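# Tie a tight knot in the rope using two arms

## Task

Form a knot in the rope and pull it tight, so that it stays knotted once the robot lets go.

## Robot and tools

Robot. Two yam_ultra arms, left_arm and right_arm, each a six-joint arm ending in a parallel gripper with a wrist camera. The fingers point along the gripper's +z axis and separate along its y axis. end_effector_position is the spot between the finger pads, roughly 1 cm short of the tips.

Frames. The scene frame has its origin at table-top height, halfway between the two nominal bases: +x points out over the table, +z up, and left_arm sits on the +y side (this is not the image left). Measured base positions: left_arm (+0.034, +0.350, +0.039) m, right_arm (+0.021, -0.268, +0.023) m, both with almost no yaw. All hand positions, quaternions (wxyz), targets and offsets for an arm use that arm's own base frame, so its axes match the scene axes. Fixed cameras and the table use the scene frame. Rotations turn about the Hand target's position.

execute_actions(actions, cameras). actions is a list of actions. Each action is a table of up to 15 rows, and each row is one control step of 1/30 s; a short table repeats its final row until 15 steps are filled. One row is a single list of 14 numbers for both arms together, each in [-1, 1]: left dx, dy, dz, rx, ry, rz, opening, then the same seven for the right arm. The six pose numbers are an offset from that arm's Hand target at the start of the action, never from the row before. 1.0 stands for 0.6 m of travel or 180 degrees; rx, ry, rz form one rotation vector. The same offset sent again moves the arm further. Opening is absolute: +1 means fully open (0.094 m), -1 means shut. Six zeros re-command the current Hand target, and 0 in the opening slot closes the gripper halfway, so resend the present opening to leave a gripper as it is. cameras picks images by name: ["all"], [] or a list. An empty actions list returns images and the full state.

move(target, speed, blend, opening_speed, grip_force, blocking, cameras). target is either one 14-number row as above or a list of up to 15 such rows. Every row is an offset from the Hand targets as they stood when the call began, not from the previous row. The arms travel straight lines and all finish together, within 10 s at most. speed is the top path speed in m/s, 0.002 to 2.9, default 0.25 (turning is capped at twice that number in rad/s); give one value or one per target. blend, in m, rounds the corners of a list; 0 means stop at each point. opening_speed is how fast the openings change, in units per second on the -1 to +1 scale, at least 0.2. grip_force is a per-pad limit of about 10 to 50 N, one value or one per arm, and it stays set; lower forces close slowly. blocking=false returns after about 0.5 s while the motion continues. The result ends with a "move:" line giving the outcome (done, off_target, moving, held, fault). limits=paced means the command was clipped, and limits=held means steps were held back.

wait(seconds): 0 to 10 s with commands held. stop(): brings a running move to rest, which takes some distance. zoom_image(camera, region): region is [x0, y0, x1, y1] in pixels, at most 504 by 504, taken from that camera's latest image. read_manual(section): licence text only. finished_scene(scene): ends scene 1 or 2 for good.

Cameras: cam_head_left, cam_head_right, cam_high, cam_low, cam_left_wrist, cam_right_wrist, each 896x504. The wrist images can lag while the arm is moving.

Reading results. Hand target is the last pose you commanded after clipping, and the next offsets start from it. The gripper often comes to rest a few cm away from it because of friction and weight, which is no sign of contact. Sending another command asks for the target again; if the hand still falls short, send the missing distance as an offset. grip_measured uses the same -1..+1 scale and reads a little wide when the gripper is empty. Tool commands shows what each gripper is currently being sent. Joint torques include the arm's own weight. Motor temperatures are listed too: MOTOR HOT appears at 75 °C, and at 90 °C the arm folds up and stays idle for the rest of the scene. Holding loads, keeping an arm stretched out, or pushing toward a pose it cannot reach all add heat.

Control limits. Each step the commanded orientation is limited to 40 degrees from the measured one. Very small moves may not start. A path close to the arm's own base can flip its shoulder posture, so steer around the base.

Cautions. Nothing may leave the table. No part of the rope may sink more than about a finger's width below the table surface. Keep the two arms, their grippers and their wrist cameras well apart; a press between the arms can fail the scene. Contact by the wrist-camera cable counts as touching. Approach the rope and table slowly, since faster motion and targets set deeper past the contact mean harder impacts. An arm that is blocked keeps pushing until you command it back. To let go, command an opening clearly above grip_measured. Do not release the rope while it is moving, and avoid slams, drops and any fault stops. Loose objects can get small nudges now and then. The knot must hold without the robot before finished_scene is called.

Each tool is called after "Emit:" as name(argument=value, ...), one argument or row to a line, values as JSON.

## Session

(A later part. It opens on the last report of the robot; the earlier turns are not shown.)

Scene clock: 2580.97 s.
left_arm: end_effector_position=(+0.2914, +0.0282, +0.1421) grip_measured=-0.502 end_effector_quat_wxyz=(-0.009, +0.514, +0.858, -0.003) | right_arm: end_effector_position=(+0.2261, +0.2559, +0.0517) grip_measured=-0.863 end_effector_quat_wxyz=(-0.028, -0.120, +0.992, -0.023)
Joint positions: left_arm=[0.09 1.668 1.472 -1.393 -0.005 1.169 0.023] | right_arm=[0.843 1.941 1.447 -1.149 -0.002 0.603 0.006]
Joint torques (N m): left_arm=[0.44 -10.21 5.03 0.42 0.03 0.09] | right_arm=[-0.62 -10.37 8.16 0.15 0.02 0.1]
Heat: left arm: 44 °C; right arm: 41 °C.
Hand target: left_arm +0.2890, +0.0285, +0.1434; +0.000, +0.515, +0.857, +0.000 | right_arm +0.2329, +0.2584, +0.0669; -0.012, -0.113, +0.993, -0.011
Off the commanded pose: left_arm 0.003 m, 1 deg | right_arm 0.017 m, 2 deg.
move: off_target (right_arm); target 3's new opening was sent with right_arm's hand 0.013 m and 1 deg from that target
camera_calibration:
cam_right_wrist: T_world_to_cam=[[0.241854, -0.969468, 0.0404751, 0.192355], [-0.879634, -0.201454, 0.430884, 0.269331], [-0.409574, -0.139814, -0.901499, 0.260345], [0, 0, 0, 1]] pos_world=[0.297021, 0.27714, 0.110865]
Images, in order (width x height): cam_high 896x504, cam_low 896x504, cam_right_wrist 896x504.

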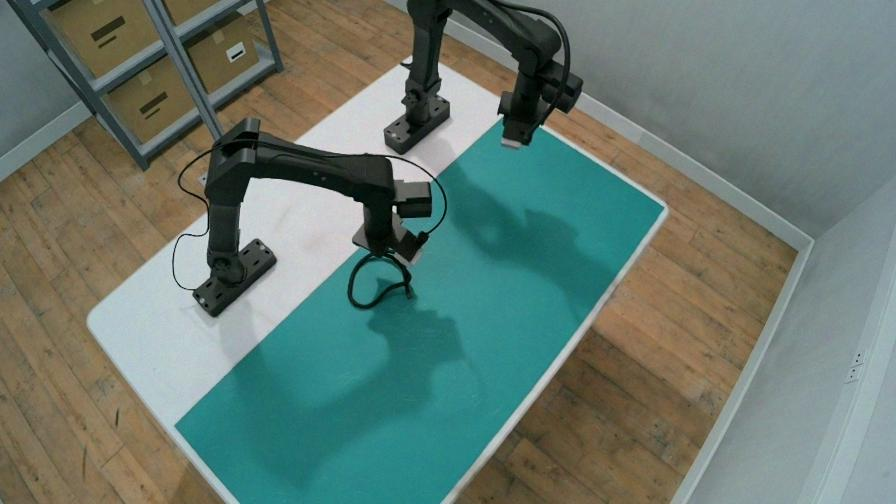

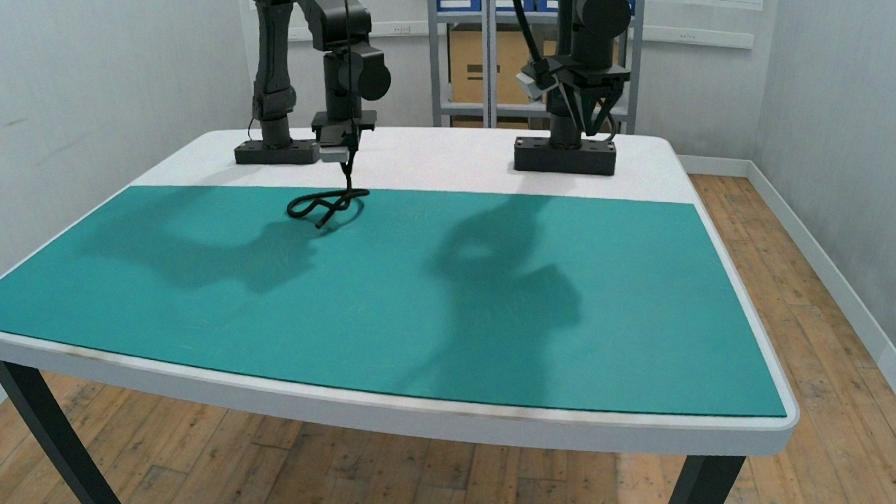

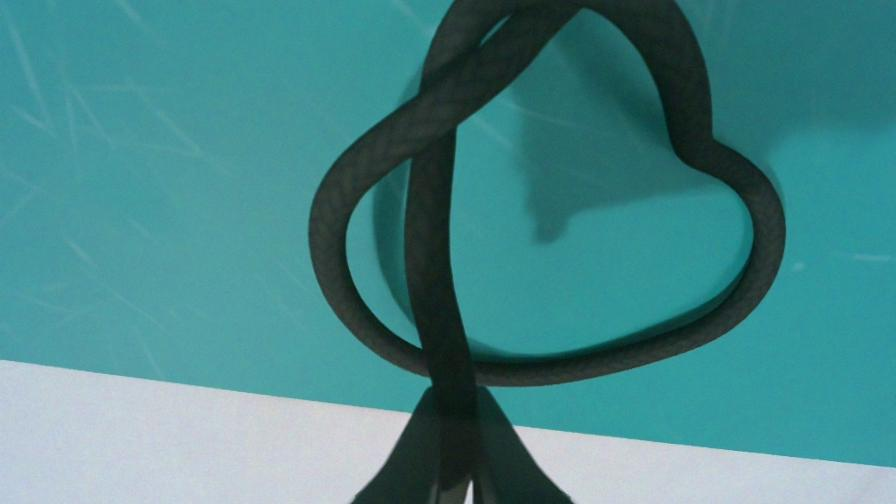

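Emit:
move(
  target=[
    [0,0,0,0,0,0,-0.5,-0.04,-0.06,0.0,0.186,-0.167,0,-0.95],
  ],
  speed=0.15,
  cameras=["cam_right_wrist","cam_high","cam_low","cam_head_left"],
)

Emit:
zoom_image(
  camera="cam_high",
  region=[300, 230, 480, 340],
)

Scene clock: 2609.93 s.
left_arm: end_effector_position=(+0.2914, +0.0282, +0.1421) grip_measured=-0.502 end_effector_quat_wxyz=(-0.009, +0.514, +0.858, -0.003) | right_arm: end_effector_position=(+0.2094, +0.2265, +0.0686) grip_measured=-0.863 end_effector_quat_wxyz=(+0.270, -0.105, +0.926, +0.243)
Joint positions: left_arm=[0.09 1.668 1.472 -1.393 -0.005 1.169 0.023] | right_arm=[0.806 1.14 0.469 -0.156 -0.026 0.59 0.006]
Joint torques (N m): left_arm=[0.44 -10.22 5.03 0.42 0.03 0.09] | right_arm=[-0.66 -3.92 5.41 2.18 -0.03 -0.04]
Heat: left arm: 44 °C; right arm: 42 °C.
Hand target: left_arm +0.2890, +0.0285, +0.1434; +0.000, +0.515, +0.857, +0.000 | right_arm +0.2089, +0.2224, +0.0668; +0.275, -0.105, +0.924, +0.243
Off the commanded pose: left_arm 0.003 m, 1 deg | right_arm 0.004 m, 1 deg.
move: done
camera_calibration:
cam_right_wrist: T_world_to_cam=[[0.327487, -0.861022, -0.389093, 0.154193], [-0.938994, -0.250779, -0.235373, 0.310784], [0.105085, 0.442438, -0.890621, 0.024289], [0, 0, 0, 1]] pos_world=[0.238776, 0.199955, 0.154778]
Images, in order (width x height): cam_head_left 896x504, cam_high 896x504, cam_low 896x504, cam_right_wrist 896x504.

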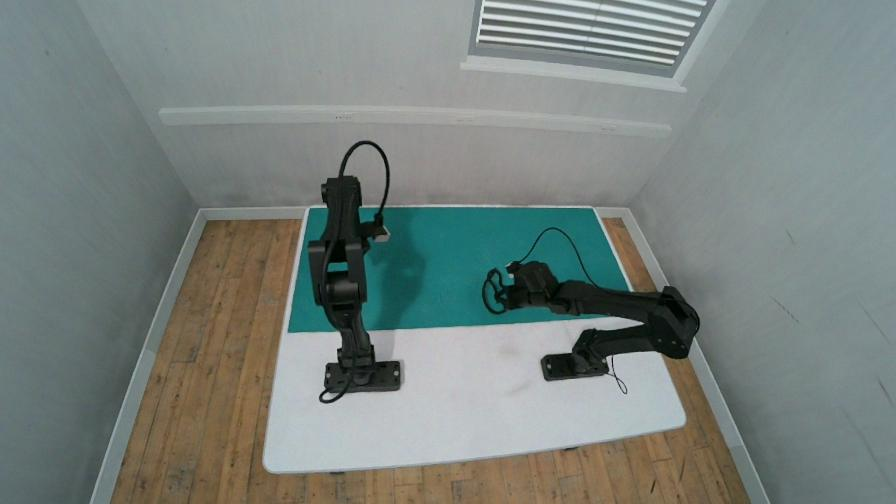

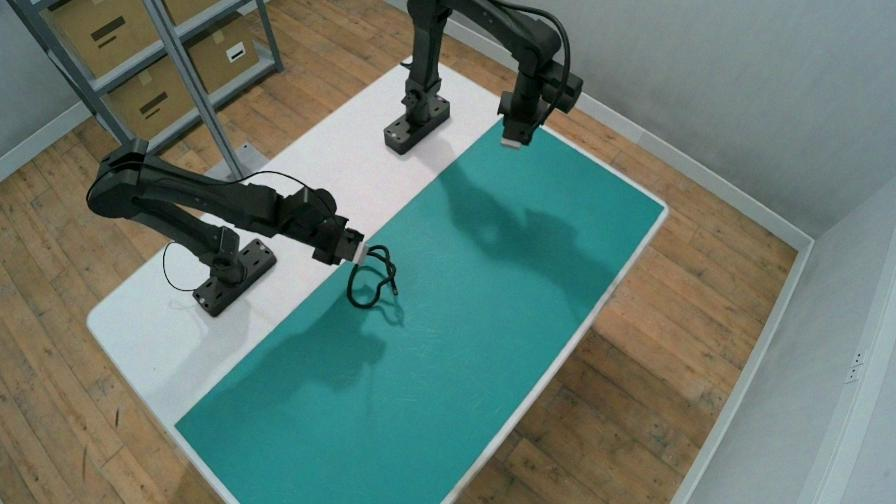

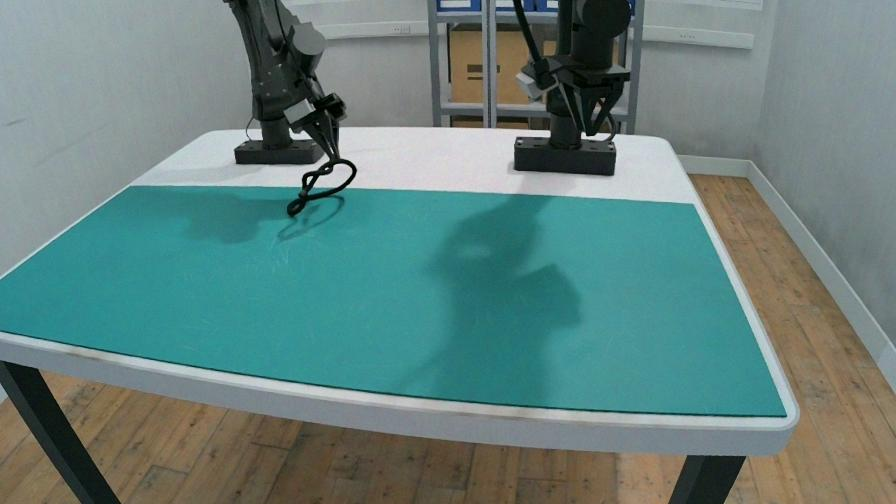

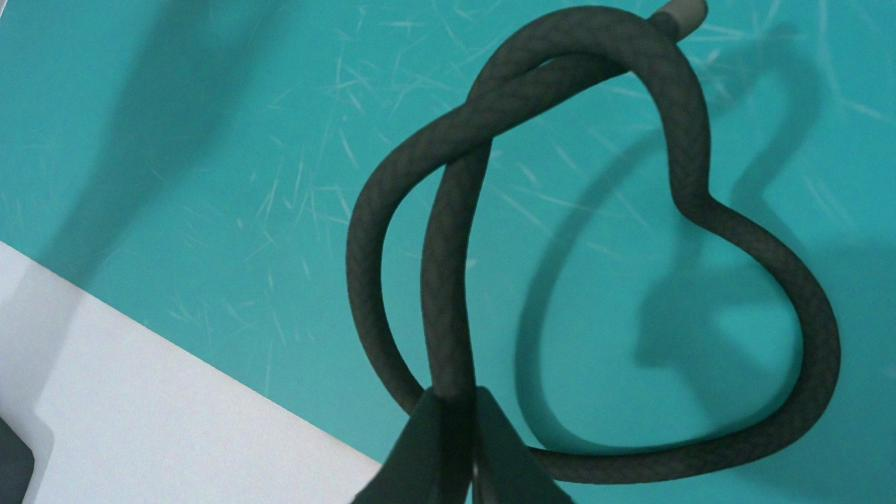

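Scaled by 2.800.

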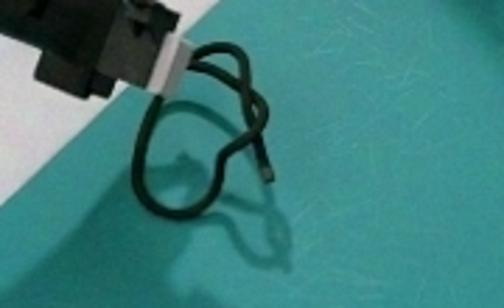

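Emit:
move(
  target=[
    [0,0,0,0,0,0,-0.5,0.0,-0.05,0.03,0,0,0.2,-0.95],
  ],
  speed=0.15,
  cameras=["cam_right_wrist","cam_high","cam_low"],
)

Emit:
zoom_image(
  camera="cam_high",
  region=[300, 230, 480, 340],
)

Scene clock: 2642.60 s.
left_arm: end_effector_position=(+0.2914, +0.0282, +0.1421) grip_measured=-0.502 end_effector_quat_wxyz=(-0.009, +0.514, +0.858, -0.003) | right_arm: end_effector_position=(+0.2027, +0.1900, +0.0765) grip_measured=-0.863 end_effector_quat_wxyz=(+0.181, -0.384, +0.851, +0.310)
Joint positions: left_arm=[0.09 1.668 1.472 -1.393 -0.005 1.169 0.023] | right_arm=[0.347 1.277 0.648 -0.566 -0.648 -0.373 0.006]
Joint torques (N m): left_arm=[0.46 -10.24 5 0.42 0.03 0.09] | right_arm=[-0.68 -2.56 9.16 1.17 -0.44 0.02]
Heat: left arm: 43 °C; right arm: 40 °C.
Hand target: left_arm +0.2890, +0.0285, +0.1434; +0.000, +0.515, +0.857, +0.000 | right_arm +0.2088, +0.1924, +0.0848; +0.186, -0.386, +0.847, +0.316
Off the commanded pose: left_arm 0.003 m, 1 deg | right_arm 0.011 m, 1 deg.
move: off_target (right_arm)
camera_calibration:
cam_right_wrist: T_world_to_cam=[[0.766697, -0.512959, -0.386067, -0.0273476], [-0.618062, -0.752441, -0.227668, 0.32692], [-0.173708, 0.413166, -0.893935, 0.110419], [0, 0, 0, 1]] pos_world=[0.242205, 0.186338, 0.162578]
Images, in order (width x height): cam_high 896x504, cam_low 896x504, cam_right_wrist 896x504.

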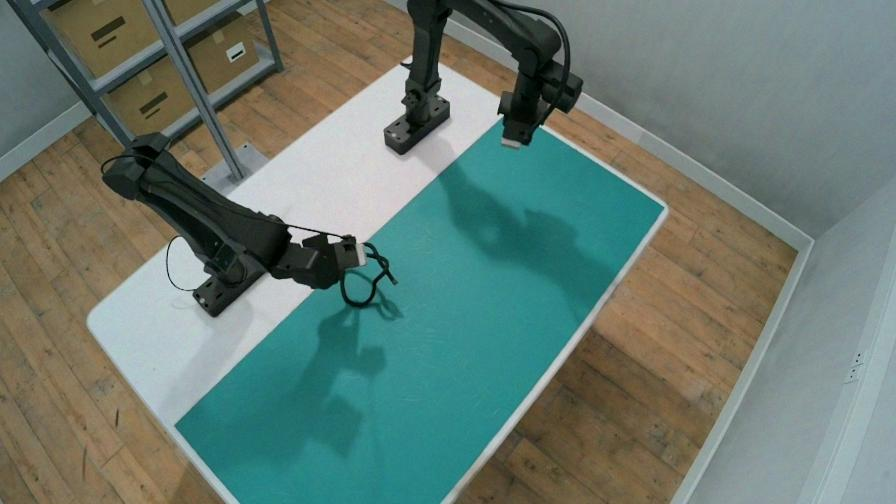

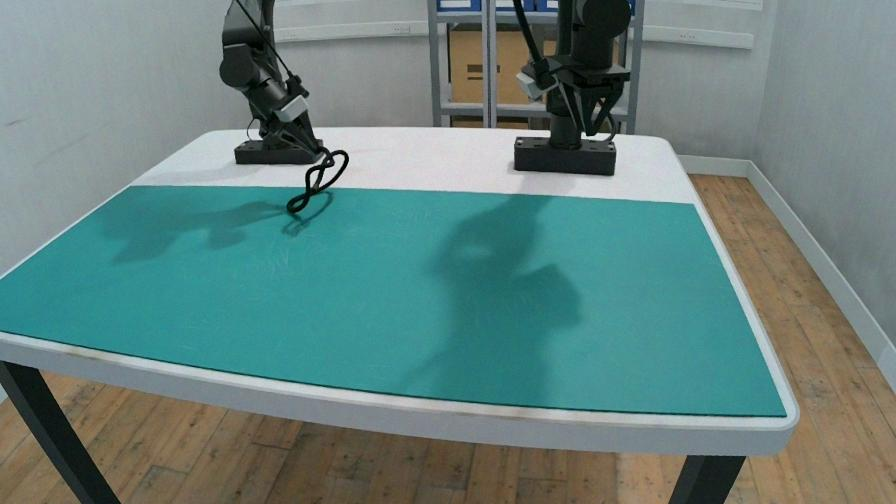

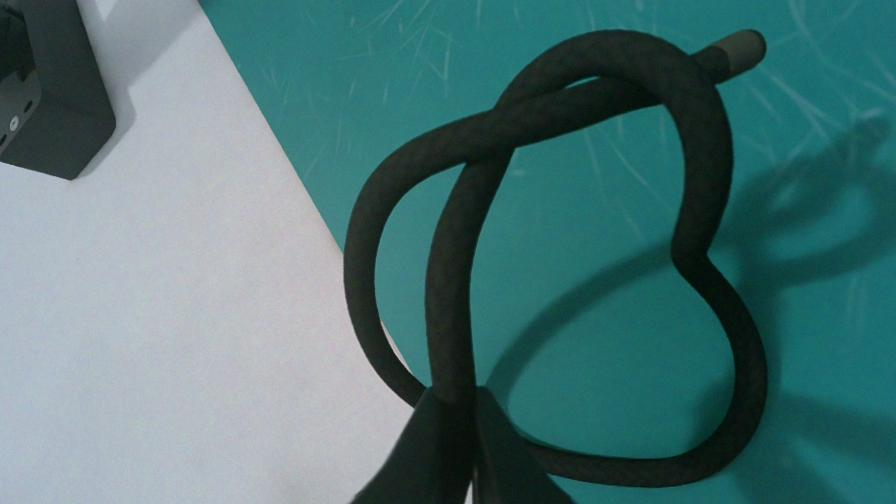

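Scaled by 2.800.

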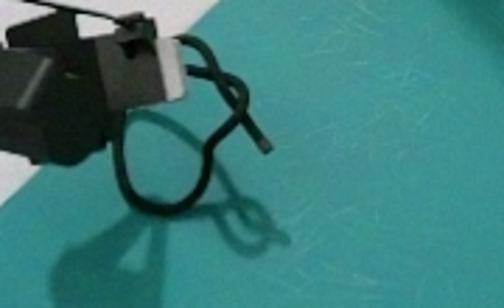

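Emit:
move(
  target=[
    [0.04,-0.4,0.02,-0.1788,0.1423,0.2503,-0.3,0,0,0,0,0,0,-0.95],
    [0.0517,-0.56,-0.09,-0.1788,0.1423,0.2503,-0.3,0,0,0,0,0,0,-0.95],
  ],
  speed=[0.3,0.12],
  blend=[0.03,0],
  cameras=["cam_left_wrist","cam_right_wrist","cam_high","cam_low"],
)

Emit:
zoom_image(
  camera="cam_high",
  region=[300, 200, 480, 310],
)

Scene clock: 2665.70 s.
left_arm: end_effector_position=(+0.3207, -0.3087, +0.1006) grip_measured=-0.302 end_effector_quat_wxyz=(-0.038, +0.126, +0.930, -0.344) | right_arm: end_effector_position=(+0.2026, +0.1901, +0.0765) grip_measured=-0.863 end_effector_quat_wxyz=(+0.181, -0.384, +0.851, +0.310)
Joint positions: left_arm=[-0.512 2.031 1.597 -0.915 0.676 -0.32 0.033] | right_arm=[0.347 1.277 0.648 -0.567 -0.648 -0.374 0.006]
Joint torques (N m): left_arm=[0.17 -10.66 5.65 0.84 0.33 0] | right_arm=[-0.68 -2.56 9.14 1.13 -0.44 -0.06]
Heat: left arm: 43 °C; right arm: 42 °C.
Hand target: left_arm +0.3201, -0.3075, +0.0895; -0.045, +0.122, +0.931, -0.340 | right_arm +0.2088, +0.1924, +0.0848; +0.186, -0.386, +0.846, +0.316
Off the commanded pose: left_arm 0.011 m, 1 deg | right_arm 0.011 m, 1 deg.
move: off_target (left_arm, right_arm)
camera_calibration:
cam_left_wrist: T_world_to_cam=[[-0.220574, -0.717884, 0.660295, -0.215332], [-0.805142, 0.516121, 0.292175, 0.42533], [-0.55054, -0.467185, -0.691841, 0.19465], [0, 0, 0, 1]] pos_world=[0.402117, -0.283167, 0.152579]
cam_right_wrist: T_world_to_cam=[[0.767073, -0.512315, -0.386176, -0.0274641], [-0.617503, -0.752861, -0.227793, 0.326821], [-0.174035, 0.413198, -0.893856, 0.110462], [0, 0, 0, 1]] pos_world=[0.242104, 0.186338, 0.162578]
Images, in order (width x height): cam_high 896x504, cam_low 896x504, cam_left_wrist 896x504, cam_right_wrist 896x504.

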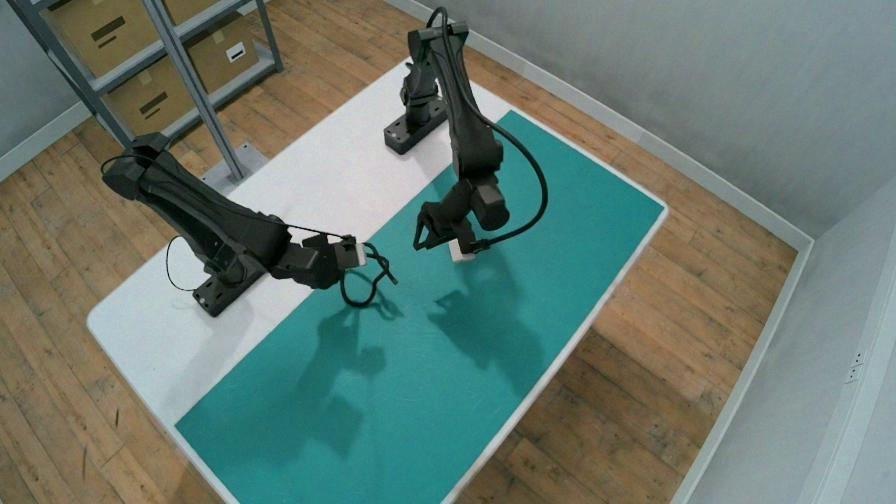

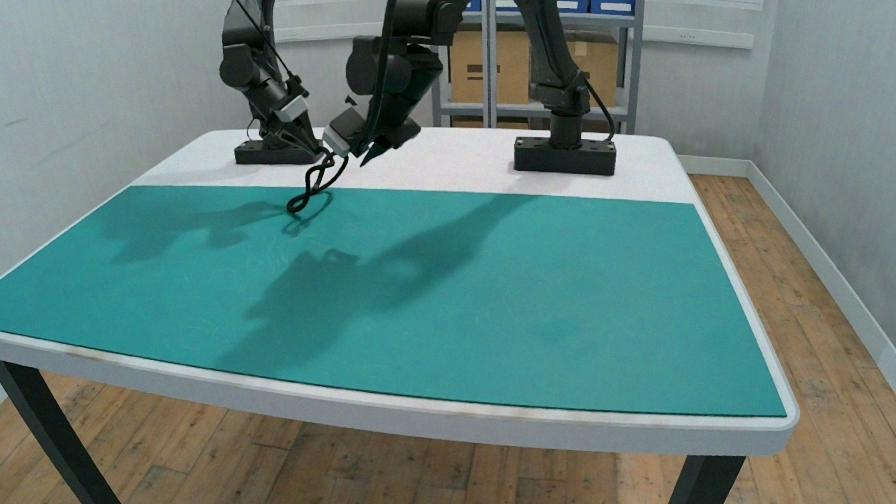

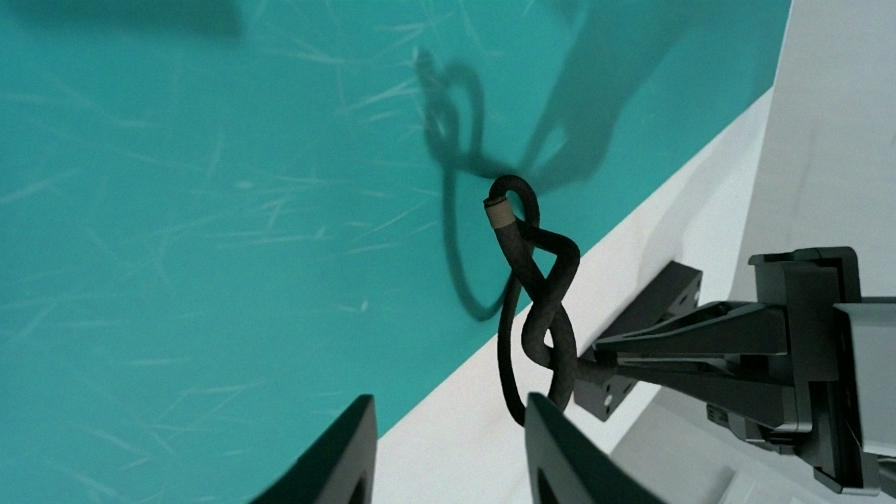

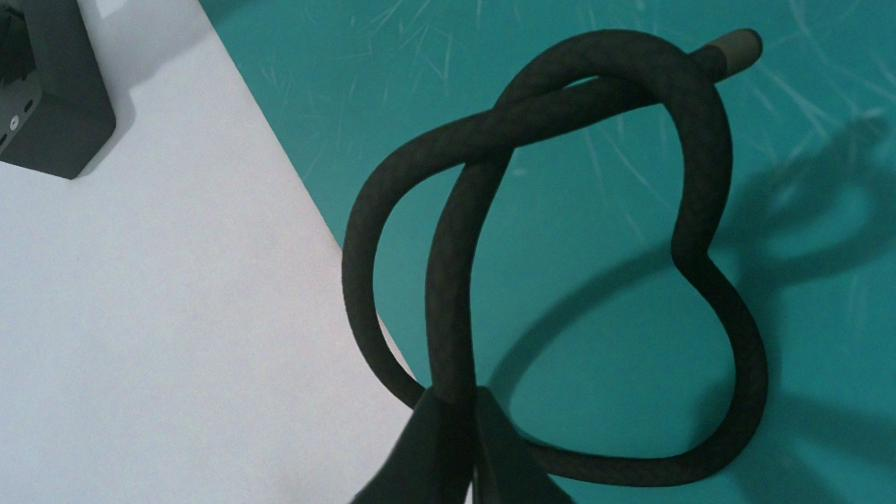

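Scaled by 2.800.

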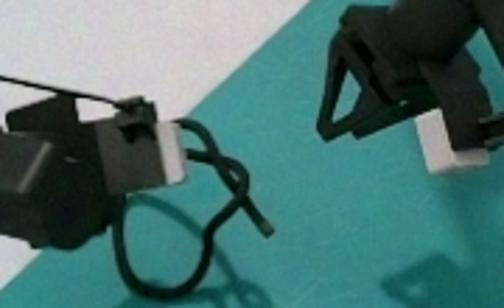

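Emit:
move(
  target=[
    [-0.021,-0.105,-0.068,0,0,0,-0.3,0,0,0,0,0,0,-0.95],
  ],
  speed=0.1,
  cameras=["cam_left_wrist","cam_high","cam_low"],
)

Emit:
zoom_image(
  camera="cam_high",
  region=[300, 200, 480, 310],
)

Scene clock: 2687.47 s.
left_arm: end_effector_position=(+0.3080, -0.3714, +0.0604) grip_measured=-0.302 end_effector_quat_wxyz=(-0.040, +0.125, +0.929, -0.345) | right_arm: end_effector_position=(+0.2026, +0.1901, +0.0765) grip_measured=-0.863 end_effector_quat_wxyz=(+0.181, -0.384, +0.851, +0.310)
Joint positions: left_arm=[-0.655 2.137 1.585 -0.691 0.641 -0.496 0.033] | right_arm=[0.347 1.277 0.648 -0.567 -0.648 -0.374 0.006]
Joint torques (N m): left_arm=[0.06 -11.32 6.12 1 0.29 -0.01] | right_arm=[-0.68 -2.56 9.14 1.13 -0.44 -0.06]
Heat: left arm: 42 °C; right arm: 43 °C.
Hand target: left_arm +0.3076, -0.3706, +0.0487; -0.045, +0.123, +0.931, -0.340 | right_arm +0.2088, +0.1924, +0.0848; +0.186, -0.386, +0.846, +0.316
Off the commanded pose: left_arm 0.012 m, 1 deg | right_arm 0.011 m, 1 deg.
move: off_target (left_arm, right_arm)
camera_calibration:
cam_left_wrist: T_world_to_cam=[[-0.217411, -0.716387, 0.662965, -0.237155], [-0.804181, 0.51641, 0.294301, 0.458875], [-0.553195, -0.46916, -0.688378, 0.13044], [0, 0, 0, 1]] pos_world=[0.389617, -0.345665, 0.111971]
Images, in order (width x height): cam_high 896x504, cam_low 896x504, cam_left_wrist 896x504.

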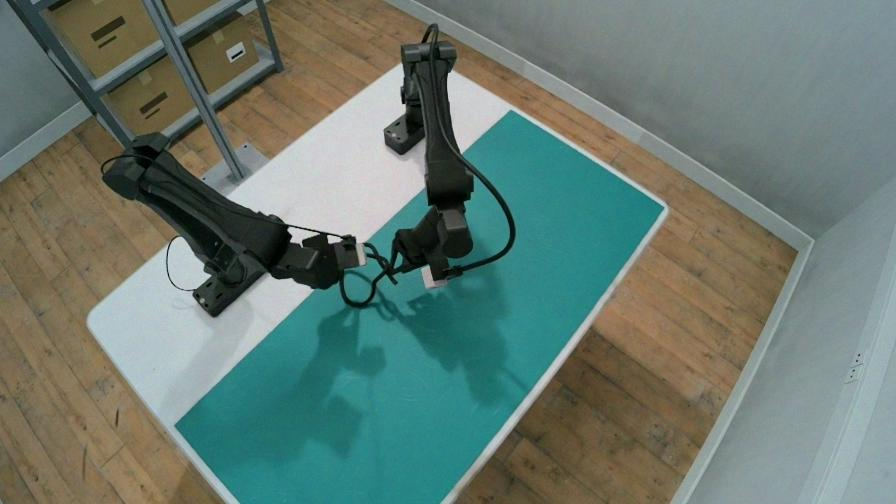

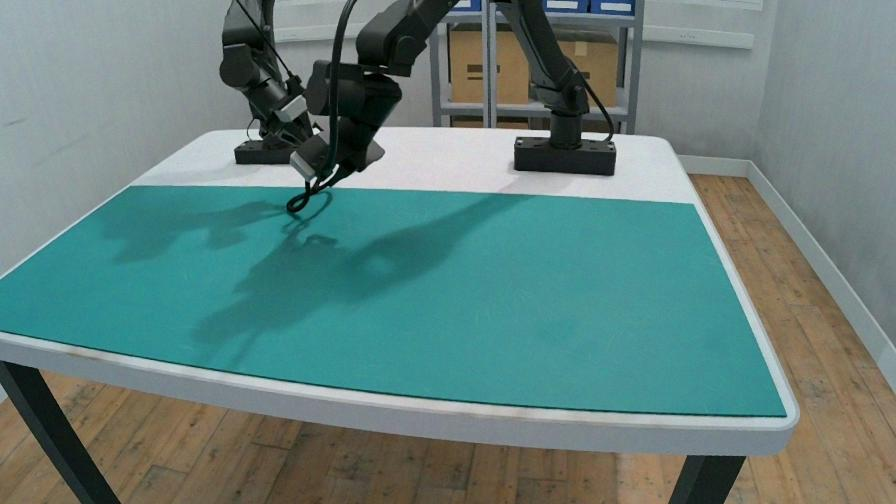

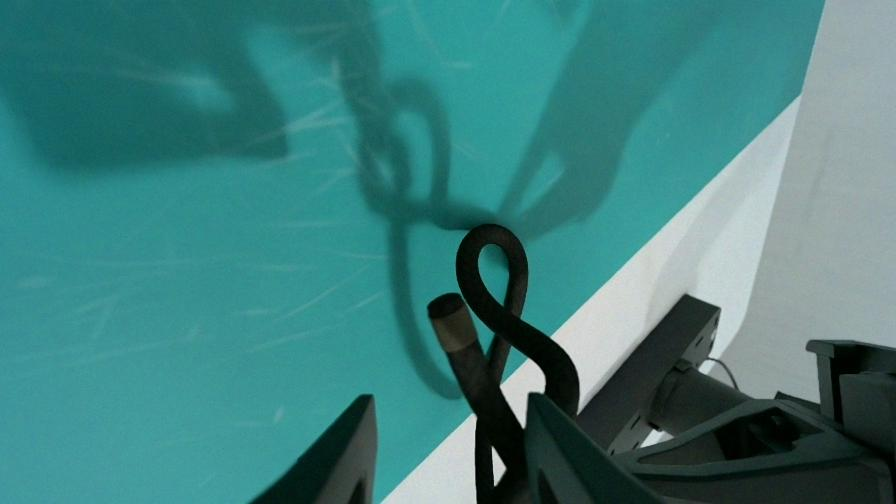

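Scaled by 2.800.

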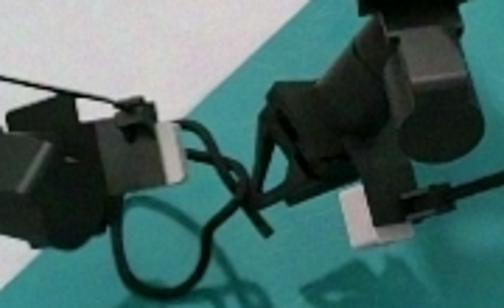

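Emit:
move(
  target=[
    [-0.0137,-0.03,-0.034,0,0,0,-0.4,0,0,0,0,0,0,-0.95],
  ],
  speed=0.06,
  cameras=["cam_left_wrist","cam_right_wrist","cam_high","cam_low"],
)

Emit:
zoom_image(
  camera="cam_high",
  region=[300, 200, 480, 310],
)

Scene clock: 2711.53 s.
left_arm: end_effector_position=(+0.3023, -0.3910, +0.0433) grip_measured=-0.398 end_effector_quat_wxyz=(-0.037, +0.126, +0.928, -0.348) | right_arm: end_effector_position=(+0.2025, +0.1900, +0.0764) grip_measured=-0.863 end_effector_quat_wxyz=(+0.181, -0.384, +0.851, +0.310)
Joint positions: left_arm=[-0.699 2.176 1.569 -0.597 0.628 -0.549 0.028] | right_arm=[0.347 1.277 0.648 -0.567 -0.648 -0.374 0.006]
Joint torques (N m): left_arm=[-0.03 -11.49 5.48 1.08 0.27 0] | right_arm=[-0.68 -2.56 9.14 1.13 -0.44 -0.06]
Heat: left arm: 42 °C; right arm: 43 °C.
Hand target: left_arm +0.2993, -0.3885, +0.0283; -0.045, +0.122, +0.931, -0.340 | right_arm +0.2088, +0.1924, +0.0848; +0.186, -0.386, +0.846, +0.316
Off the commanded pose: left_arm 0.015 m, 1 deg | right_arm 0.011 m, 1 deg.
move: off_target (left_arm, right_arm)
camera_calibration:
cam_left_wrist: T_world_to_cam=[[-0.22051, -0.71219, 0.666454, -0.238679], [-0.806312, 0.517577, 0.286312, 0.470911], [-0.54885, -0.474235, -0.688378, 0.10302], [0, 0, 0, 1]] pos_world=[0.383613, -0.364862, 0.0951583]
cam_right_wrist: T_world_to_cam=[[0.76692, -0.512395, -0.386374, -0.0274178], [-0.617611, -0.752867, -0.227482, 0.326774], [-0.174327, 0.413089, -0.89385, 0.110463], [0, 0, 0, 1]] pos_world=[0.242103, 0.186338, 0.162479]
Images, in order (width x height): cam_high 896x504, cam_low 896x504, cam_left_wrist 896x504, cam_right_wrist 896x504.

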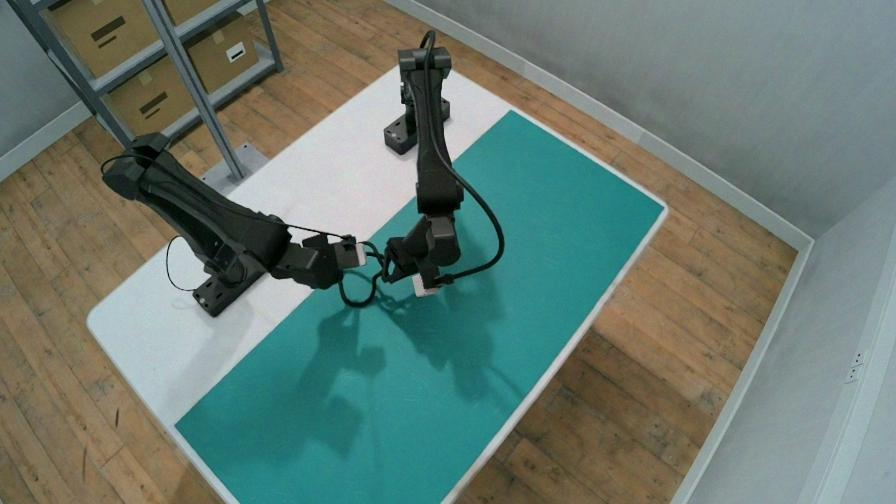

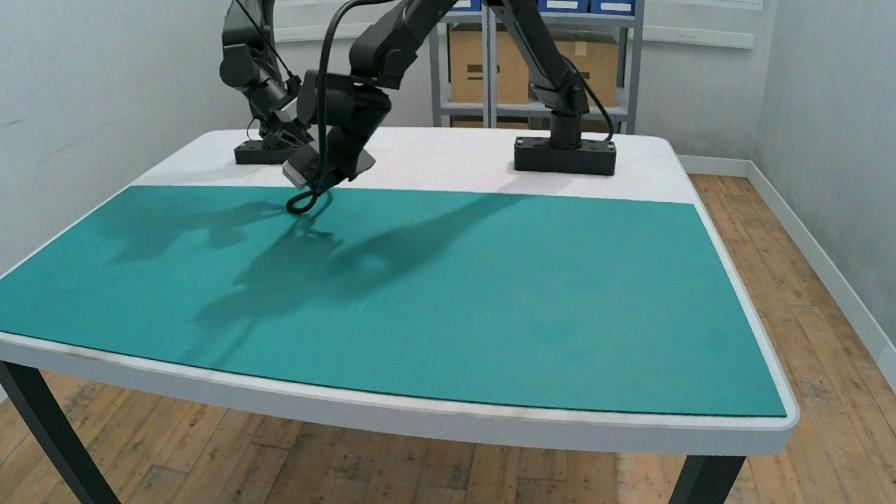

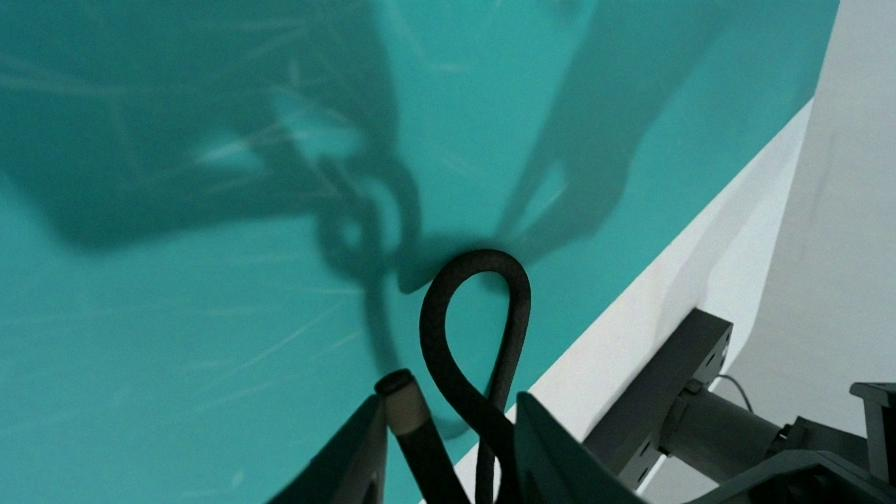

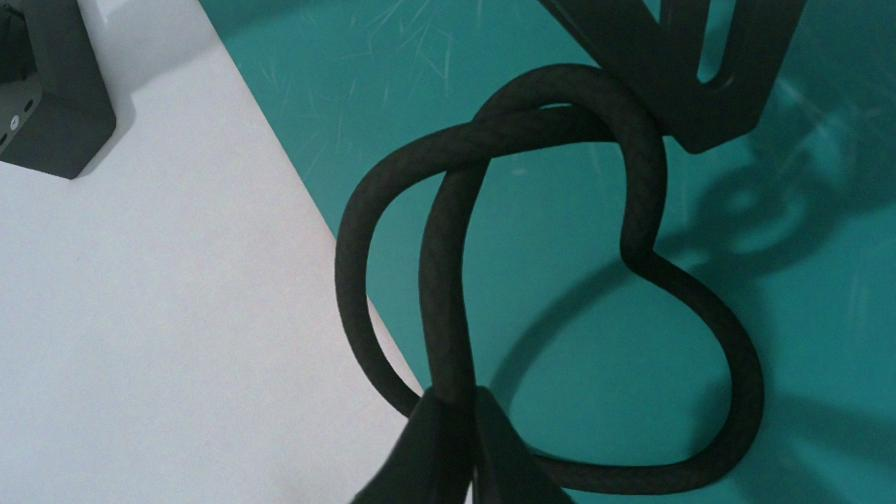

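Scaled by 2.800.

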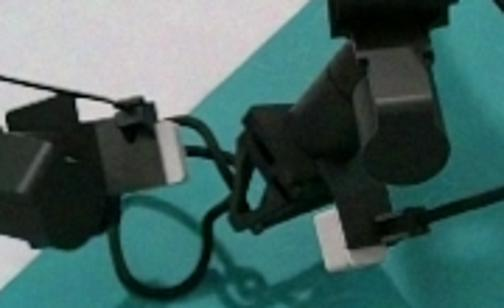

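Emit:
move(
  target=[
    [0.0048,0.0315,0.038,0,0,0,-0.4,0,0,0,0,0,0,-0.95],
    [0.0048,0.0315,0.045,0.0133,0.0875,0.106,-0.6,0,0,0,0,0,0,-0.95],
  ],
  speed=0.08,
  cameras=["cam_left_wrist","cam_right_wrist"],
)

Scene clock: 2738.53 s.
left_arm: end_effector_position=(+0.3031, -0.3711, +0.0446) grip_measured=-0.598 end_effector_quat_wxyz=(-0.122, -0.083, +0.934, -0.325) | right_arm: end_effector_position=(+0.2025, +0.1900, +0.0764) grip_measured=-0.863 end_effector_quat_wxyz=(+0.181, -0.384, +0.851, +0.310)
Joint positions: left_arm=[-0.66 2.154 1.546 -0.649 0.646 -0.943 0.019] | right_arm=[0.347 1.277 0.648 -0.567 -0.648 -0.374 0.006]
Joint torques (N m): left_arm=[0.51 -16.05 5.16 0.95 0.47 -0.02] | right_arm=[-0.68 -2.55 9.14 1.13 -0.44 -0.06]
Motor temperatures (°C): left_arm=[29 43 34 33 31 31 29] | right_arm=[30 38 44 33 30 31 33]
Heat: left arm: 43 °C; right arm: 44 °C.
Hand target: left_arm +0.3023, -0.3696, +0.0553; -0.117, -0.082, +0.931, -0.337 | right_arm +0.2088, +0.1924, +0.0848; +0.186, -0.386, +0.846, +0.316
Off the commanded pose: left_arm 0.011 m, 1 deg | right_arm 0.011 m, 1 deg.
move: off_target (left_arm, right_arm); target 2's new opening was sent with left_arm's hand 0.011 m and 1 deg from that target
camera_calibration:
cam_left_wrist: T_world_to_cam=[[0.222625, -0.766155, 0.602864, -0.376703], [-0.799569, 0.210315, 0.562544, 0.332506], [-0.557788, -0.607268, -0.565773, 0.0615934], [0, 0, 0, 1]] pos_world=[0.384081, -0.321141, 0.0748992]
cam_right_wrist: T_world_to_cam=[[0.76692, -0.512395, -0.386374, -0.0274178], [-0.617611, -0.752867, -0.227482, 0.326774], [-0.174327, 0.413089, -0.89385, 0.110463], [0, 0, 0, 1]] pos_world=[0.242103, 0.186338, 0.162479]
Images, in order (width x height): cam_left_wrist 896x504, cam_right_wrist 896x504.

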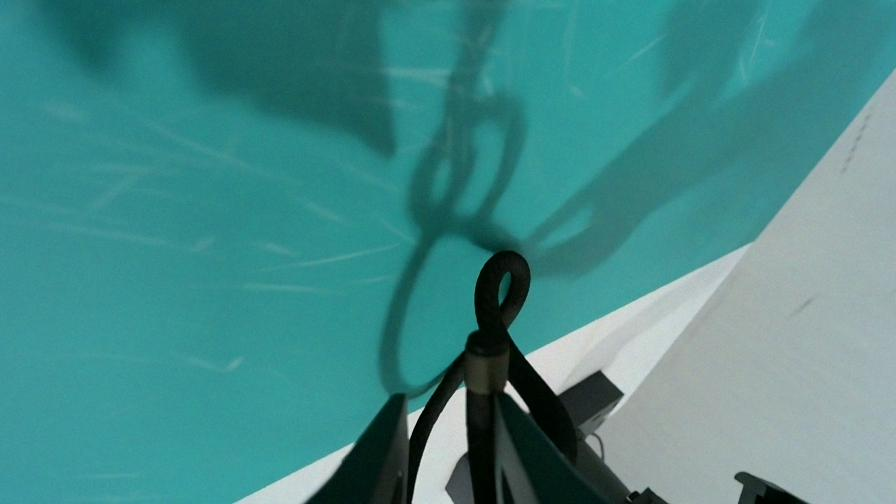

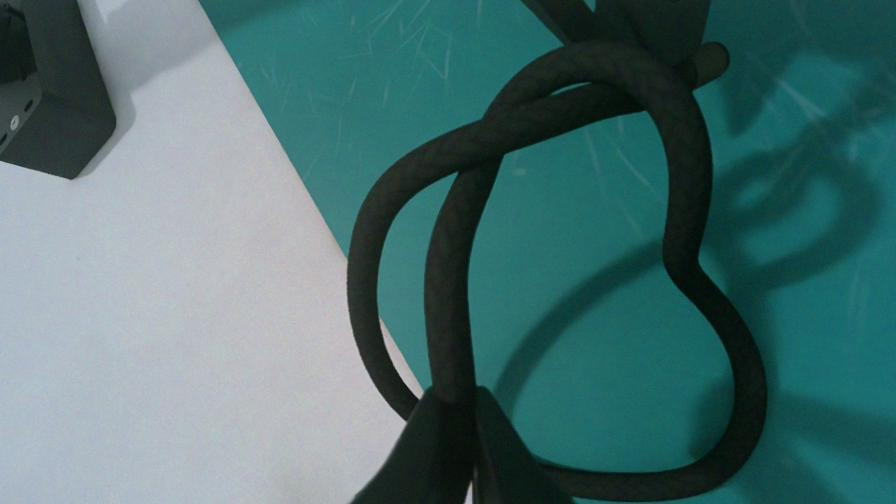

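Emit:
move(
  target=[
    [-0.0213,-0.0247,0.0025,0,0,0,-0.5,0,0,0,0,0,0,-0.95],
  ],
  speed=0.06,
  cameras=["cam_left_wrist","cam_right_wrist"],
)

Scene clock: 2760.20 s.
left_arm: end_effector_position=(+0.2905, -0.3858, +0.0479) grip_measured=-0.502 end_effector_quat_wxyz=(-0.126, -0.084, +0.932, -0.330) | right_arm: end_effector_position=(+0.2025, +0.1900, +0.0764) grip_measured=-0.863 end_effector_quat_wxyz=(+0.180, -0.384, +0.851, +0.310)
Joint positions: left_arm=[-0.701 2.142 1.531 -0.612 0.646 -0.997 0.023] | right_arm=[0.347 1.277 0.648 -0.568 -0.648 -0.374 0.006]
Joint torques (N m): left_arm=[0.02 -15.91 5.2 1.03 0.3 -0.02] | right_arm=[-0.68 -2.55 9.16 1.14 -0.44 -0.06]
Heat: left arm: 44 °C; right arm: 44 °C.
Hand target: left_arm +0.2893, -0.3844, +0.0567; -0.117, -0.082, +0.931, -0.336 | right_arm +0.2088, +0.1924, +0.0848; +0.186, -0.386, +0.846, +0.316
Off the commanded pose: left_arm 0.009 m, 1 deg | right_arm 0.011 m, 1 deg.
move: off_target (right_arm)
camera_calibration:
cam_left_wrist: T_world_to_cam=[[0.227709, -0.759214, 0.609707, -0.386233], [-0.794867, 0.216744, 0.566753, 0.32452], [-0.562437, -0.61369, -0.55412, 0.0458501], [0, 0, 0, 1]] pos_world=[0.371686, -0.335434, 0.0769731]
cam_right_wrist: T_world_to_cam=[[0.766778, -0.512494, -0.386525, -0.0272628], [-0.617703, -0.752905, -0.227104, 0.326679], [-0.174628, 0.412896, -0.89388, 0.110559], [0, 0, 0, 1]] pos_world=[0.242002, 0.186337, 0.162479]
Images, in order (width x height): cam_left_wrist 896x504, cam_right_wrist 896x504.

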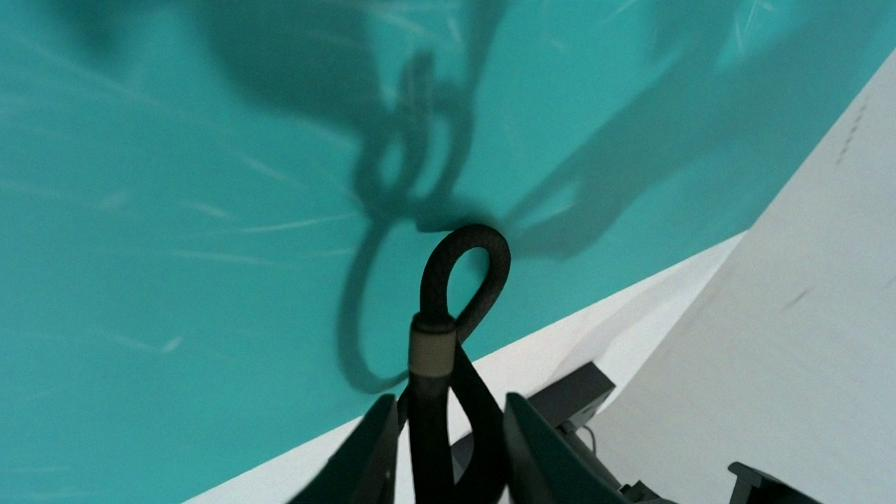

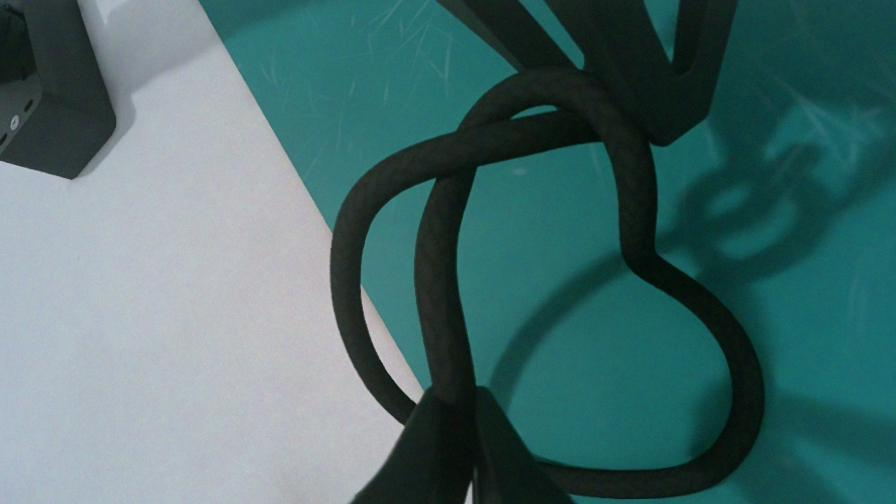

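Emit:
move(
  target=[
    [-0.0095,-0.018,-0.037,0,0,0,-0.5,0,0,0,0,0,0,-0.95],
  ],
  speed=0.06,
  cameras=["cam_left_wrist","cam_right_wrist"],
)

Scene clock: 2781.30 s.
left_arm: end_effector_position=(+0.2878, -0.3976, +0.0432) grip_measured=-0.502 end_effector_quat_wxyz=(-0.114, -0.079, +0.929, -0.343) | right_arm: end_effector_position=(+0.2023, +0.1900, +0.0763) grip_measured=-0.863 end_effector_quat_wxyz=(+0.180, -0.384, +0.851, +0.311)
Joint positions: left_arm=[-0.726 2.142 1.495 -0.518 0.637 -1.031 0.023] | right_arm=[0.347 1.277 0.648 -0.568 -0.648 -0.374 0.006]
Joint torques (N m): left_arm=[-0.21 -12.52 5.22 1.11 0.26 -0.01] | right_arm=[-0.68 -2.56 9.14 1.14 -0.44 -0.06]
Heat: left arm: 47 °C; right arm: 44 °C.
Hand target: left_arm +0.2837, -0.3953, +0.0346; -0.117, -0.082, +0.931, -0.337 | right_arm +0.2088, +0.1924, +0.0848; +0.186, -0.386, +0.847, +0.316
Off the commanded pose: left_arm 0.010 m, 1 deg | right_arm 0.011 m, 1 deg.
move: off_target (right_arm)
camera_calibration:
cam_left_wrist: T_world_to_cam=[[0.212871, -0.742285, 0.635373, -0.381795], [-0.810762, 0.228723, 0.538842, 0.338207], [-0.545299, -0.62984, -0.553128, 0.0230794], [0, 0, 0, 1]] pos_world=[0.368064, -0.34622, 0.0731077]
cam_right_wrist: T_world_to_cam=[[0.766526, -0.512512, -0.387001, -0.0272091], [-0.617817, -0.752996, -0.226493, 0.326524], [-0.17533, 0.412708, -0.89383, 0.110708], [0, 0, 0, 1]] pos_world=[0.241999, 0.186236, 0.16238]
Images, in order (width x height): cam_left_wrist 896x504, cam_right_wrist 896x504.

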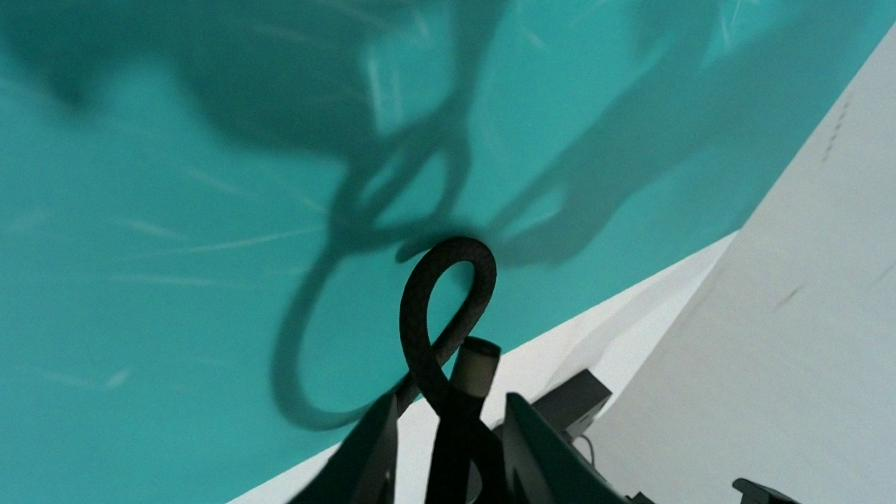

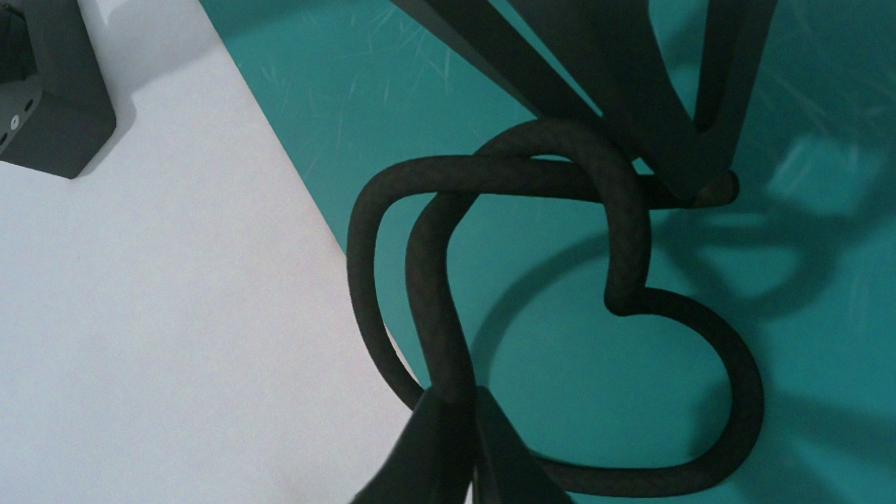

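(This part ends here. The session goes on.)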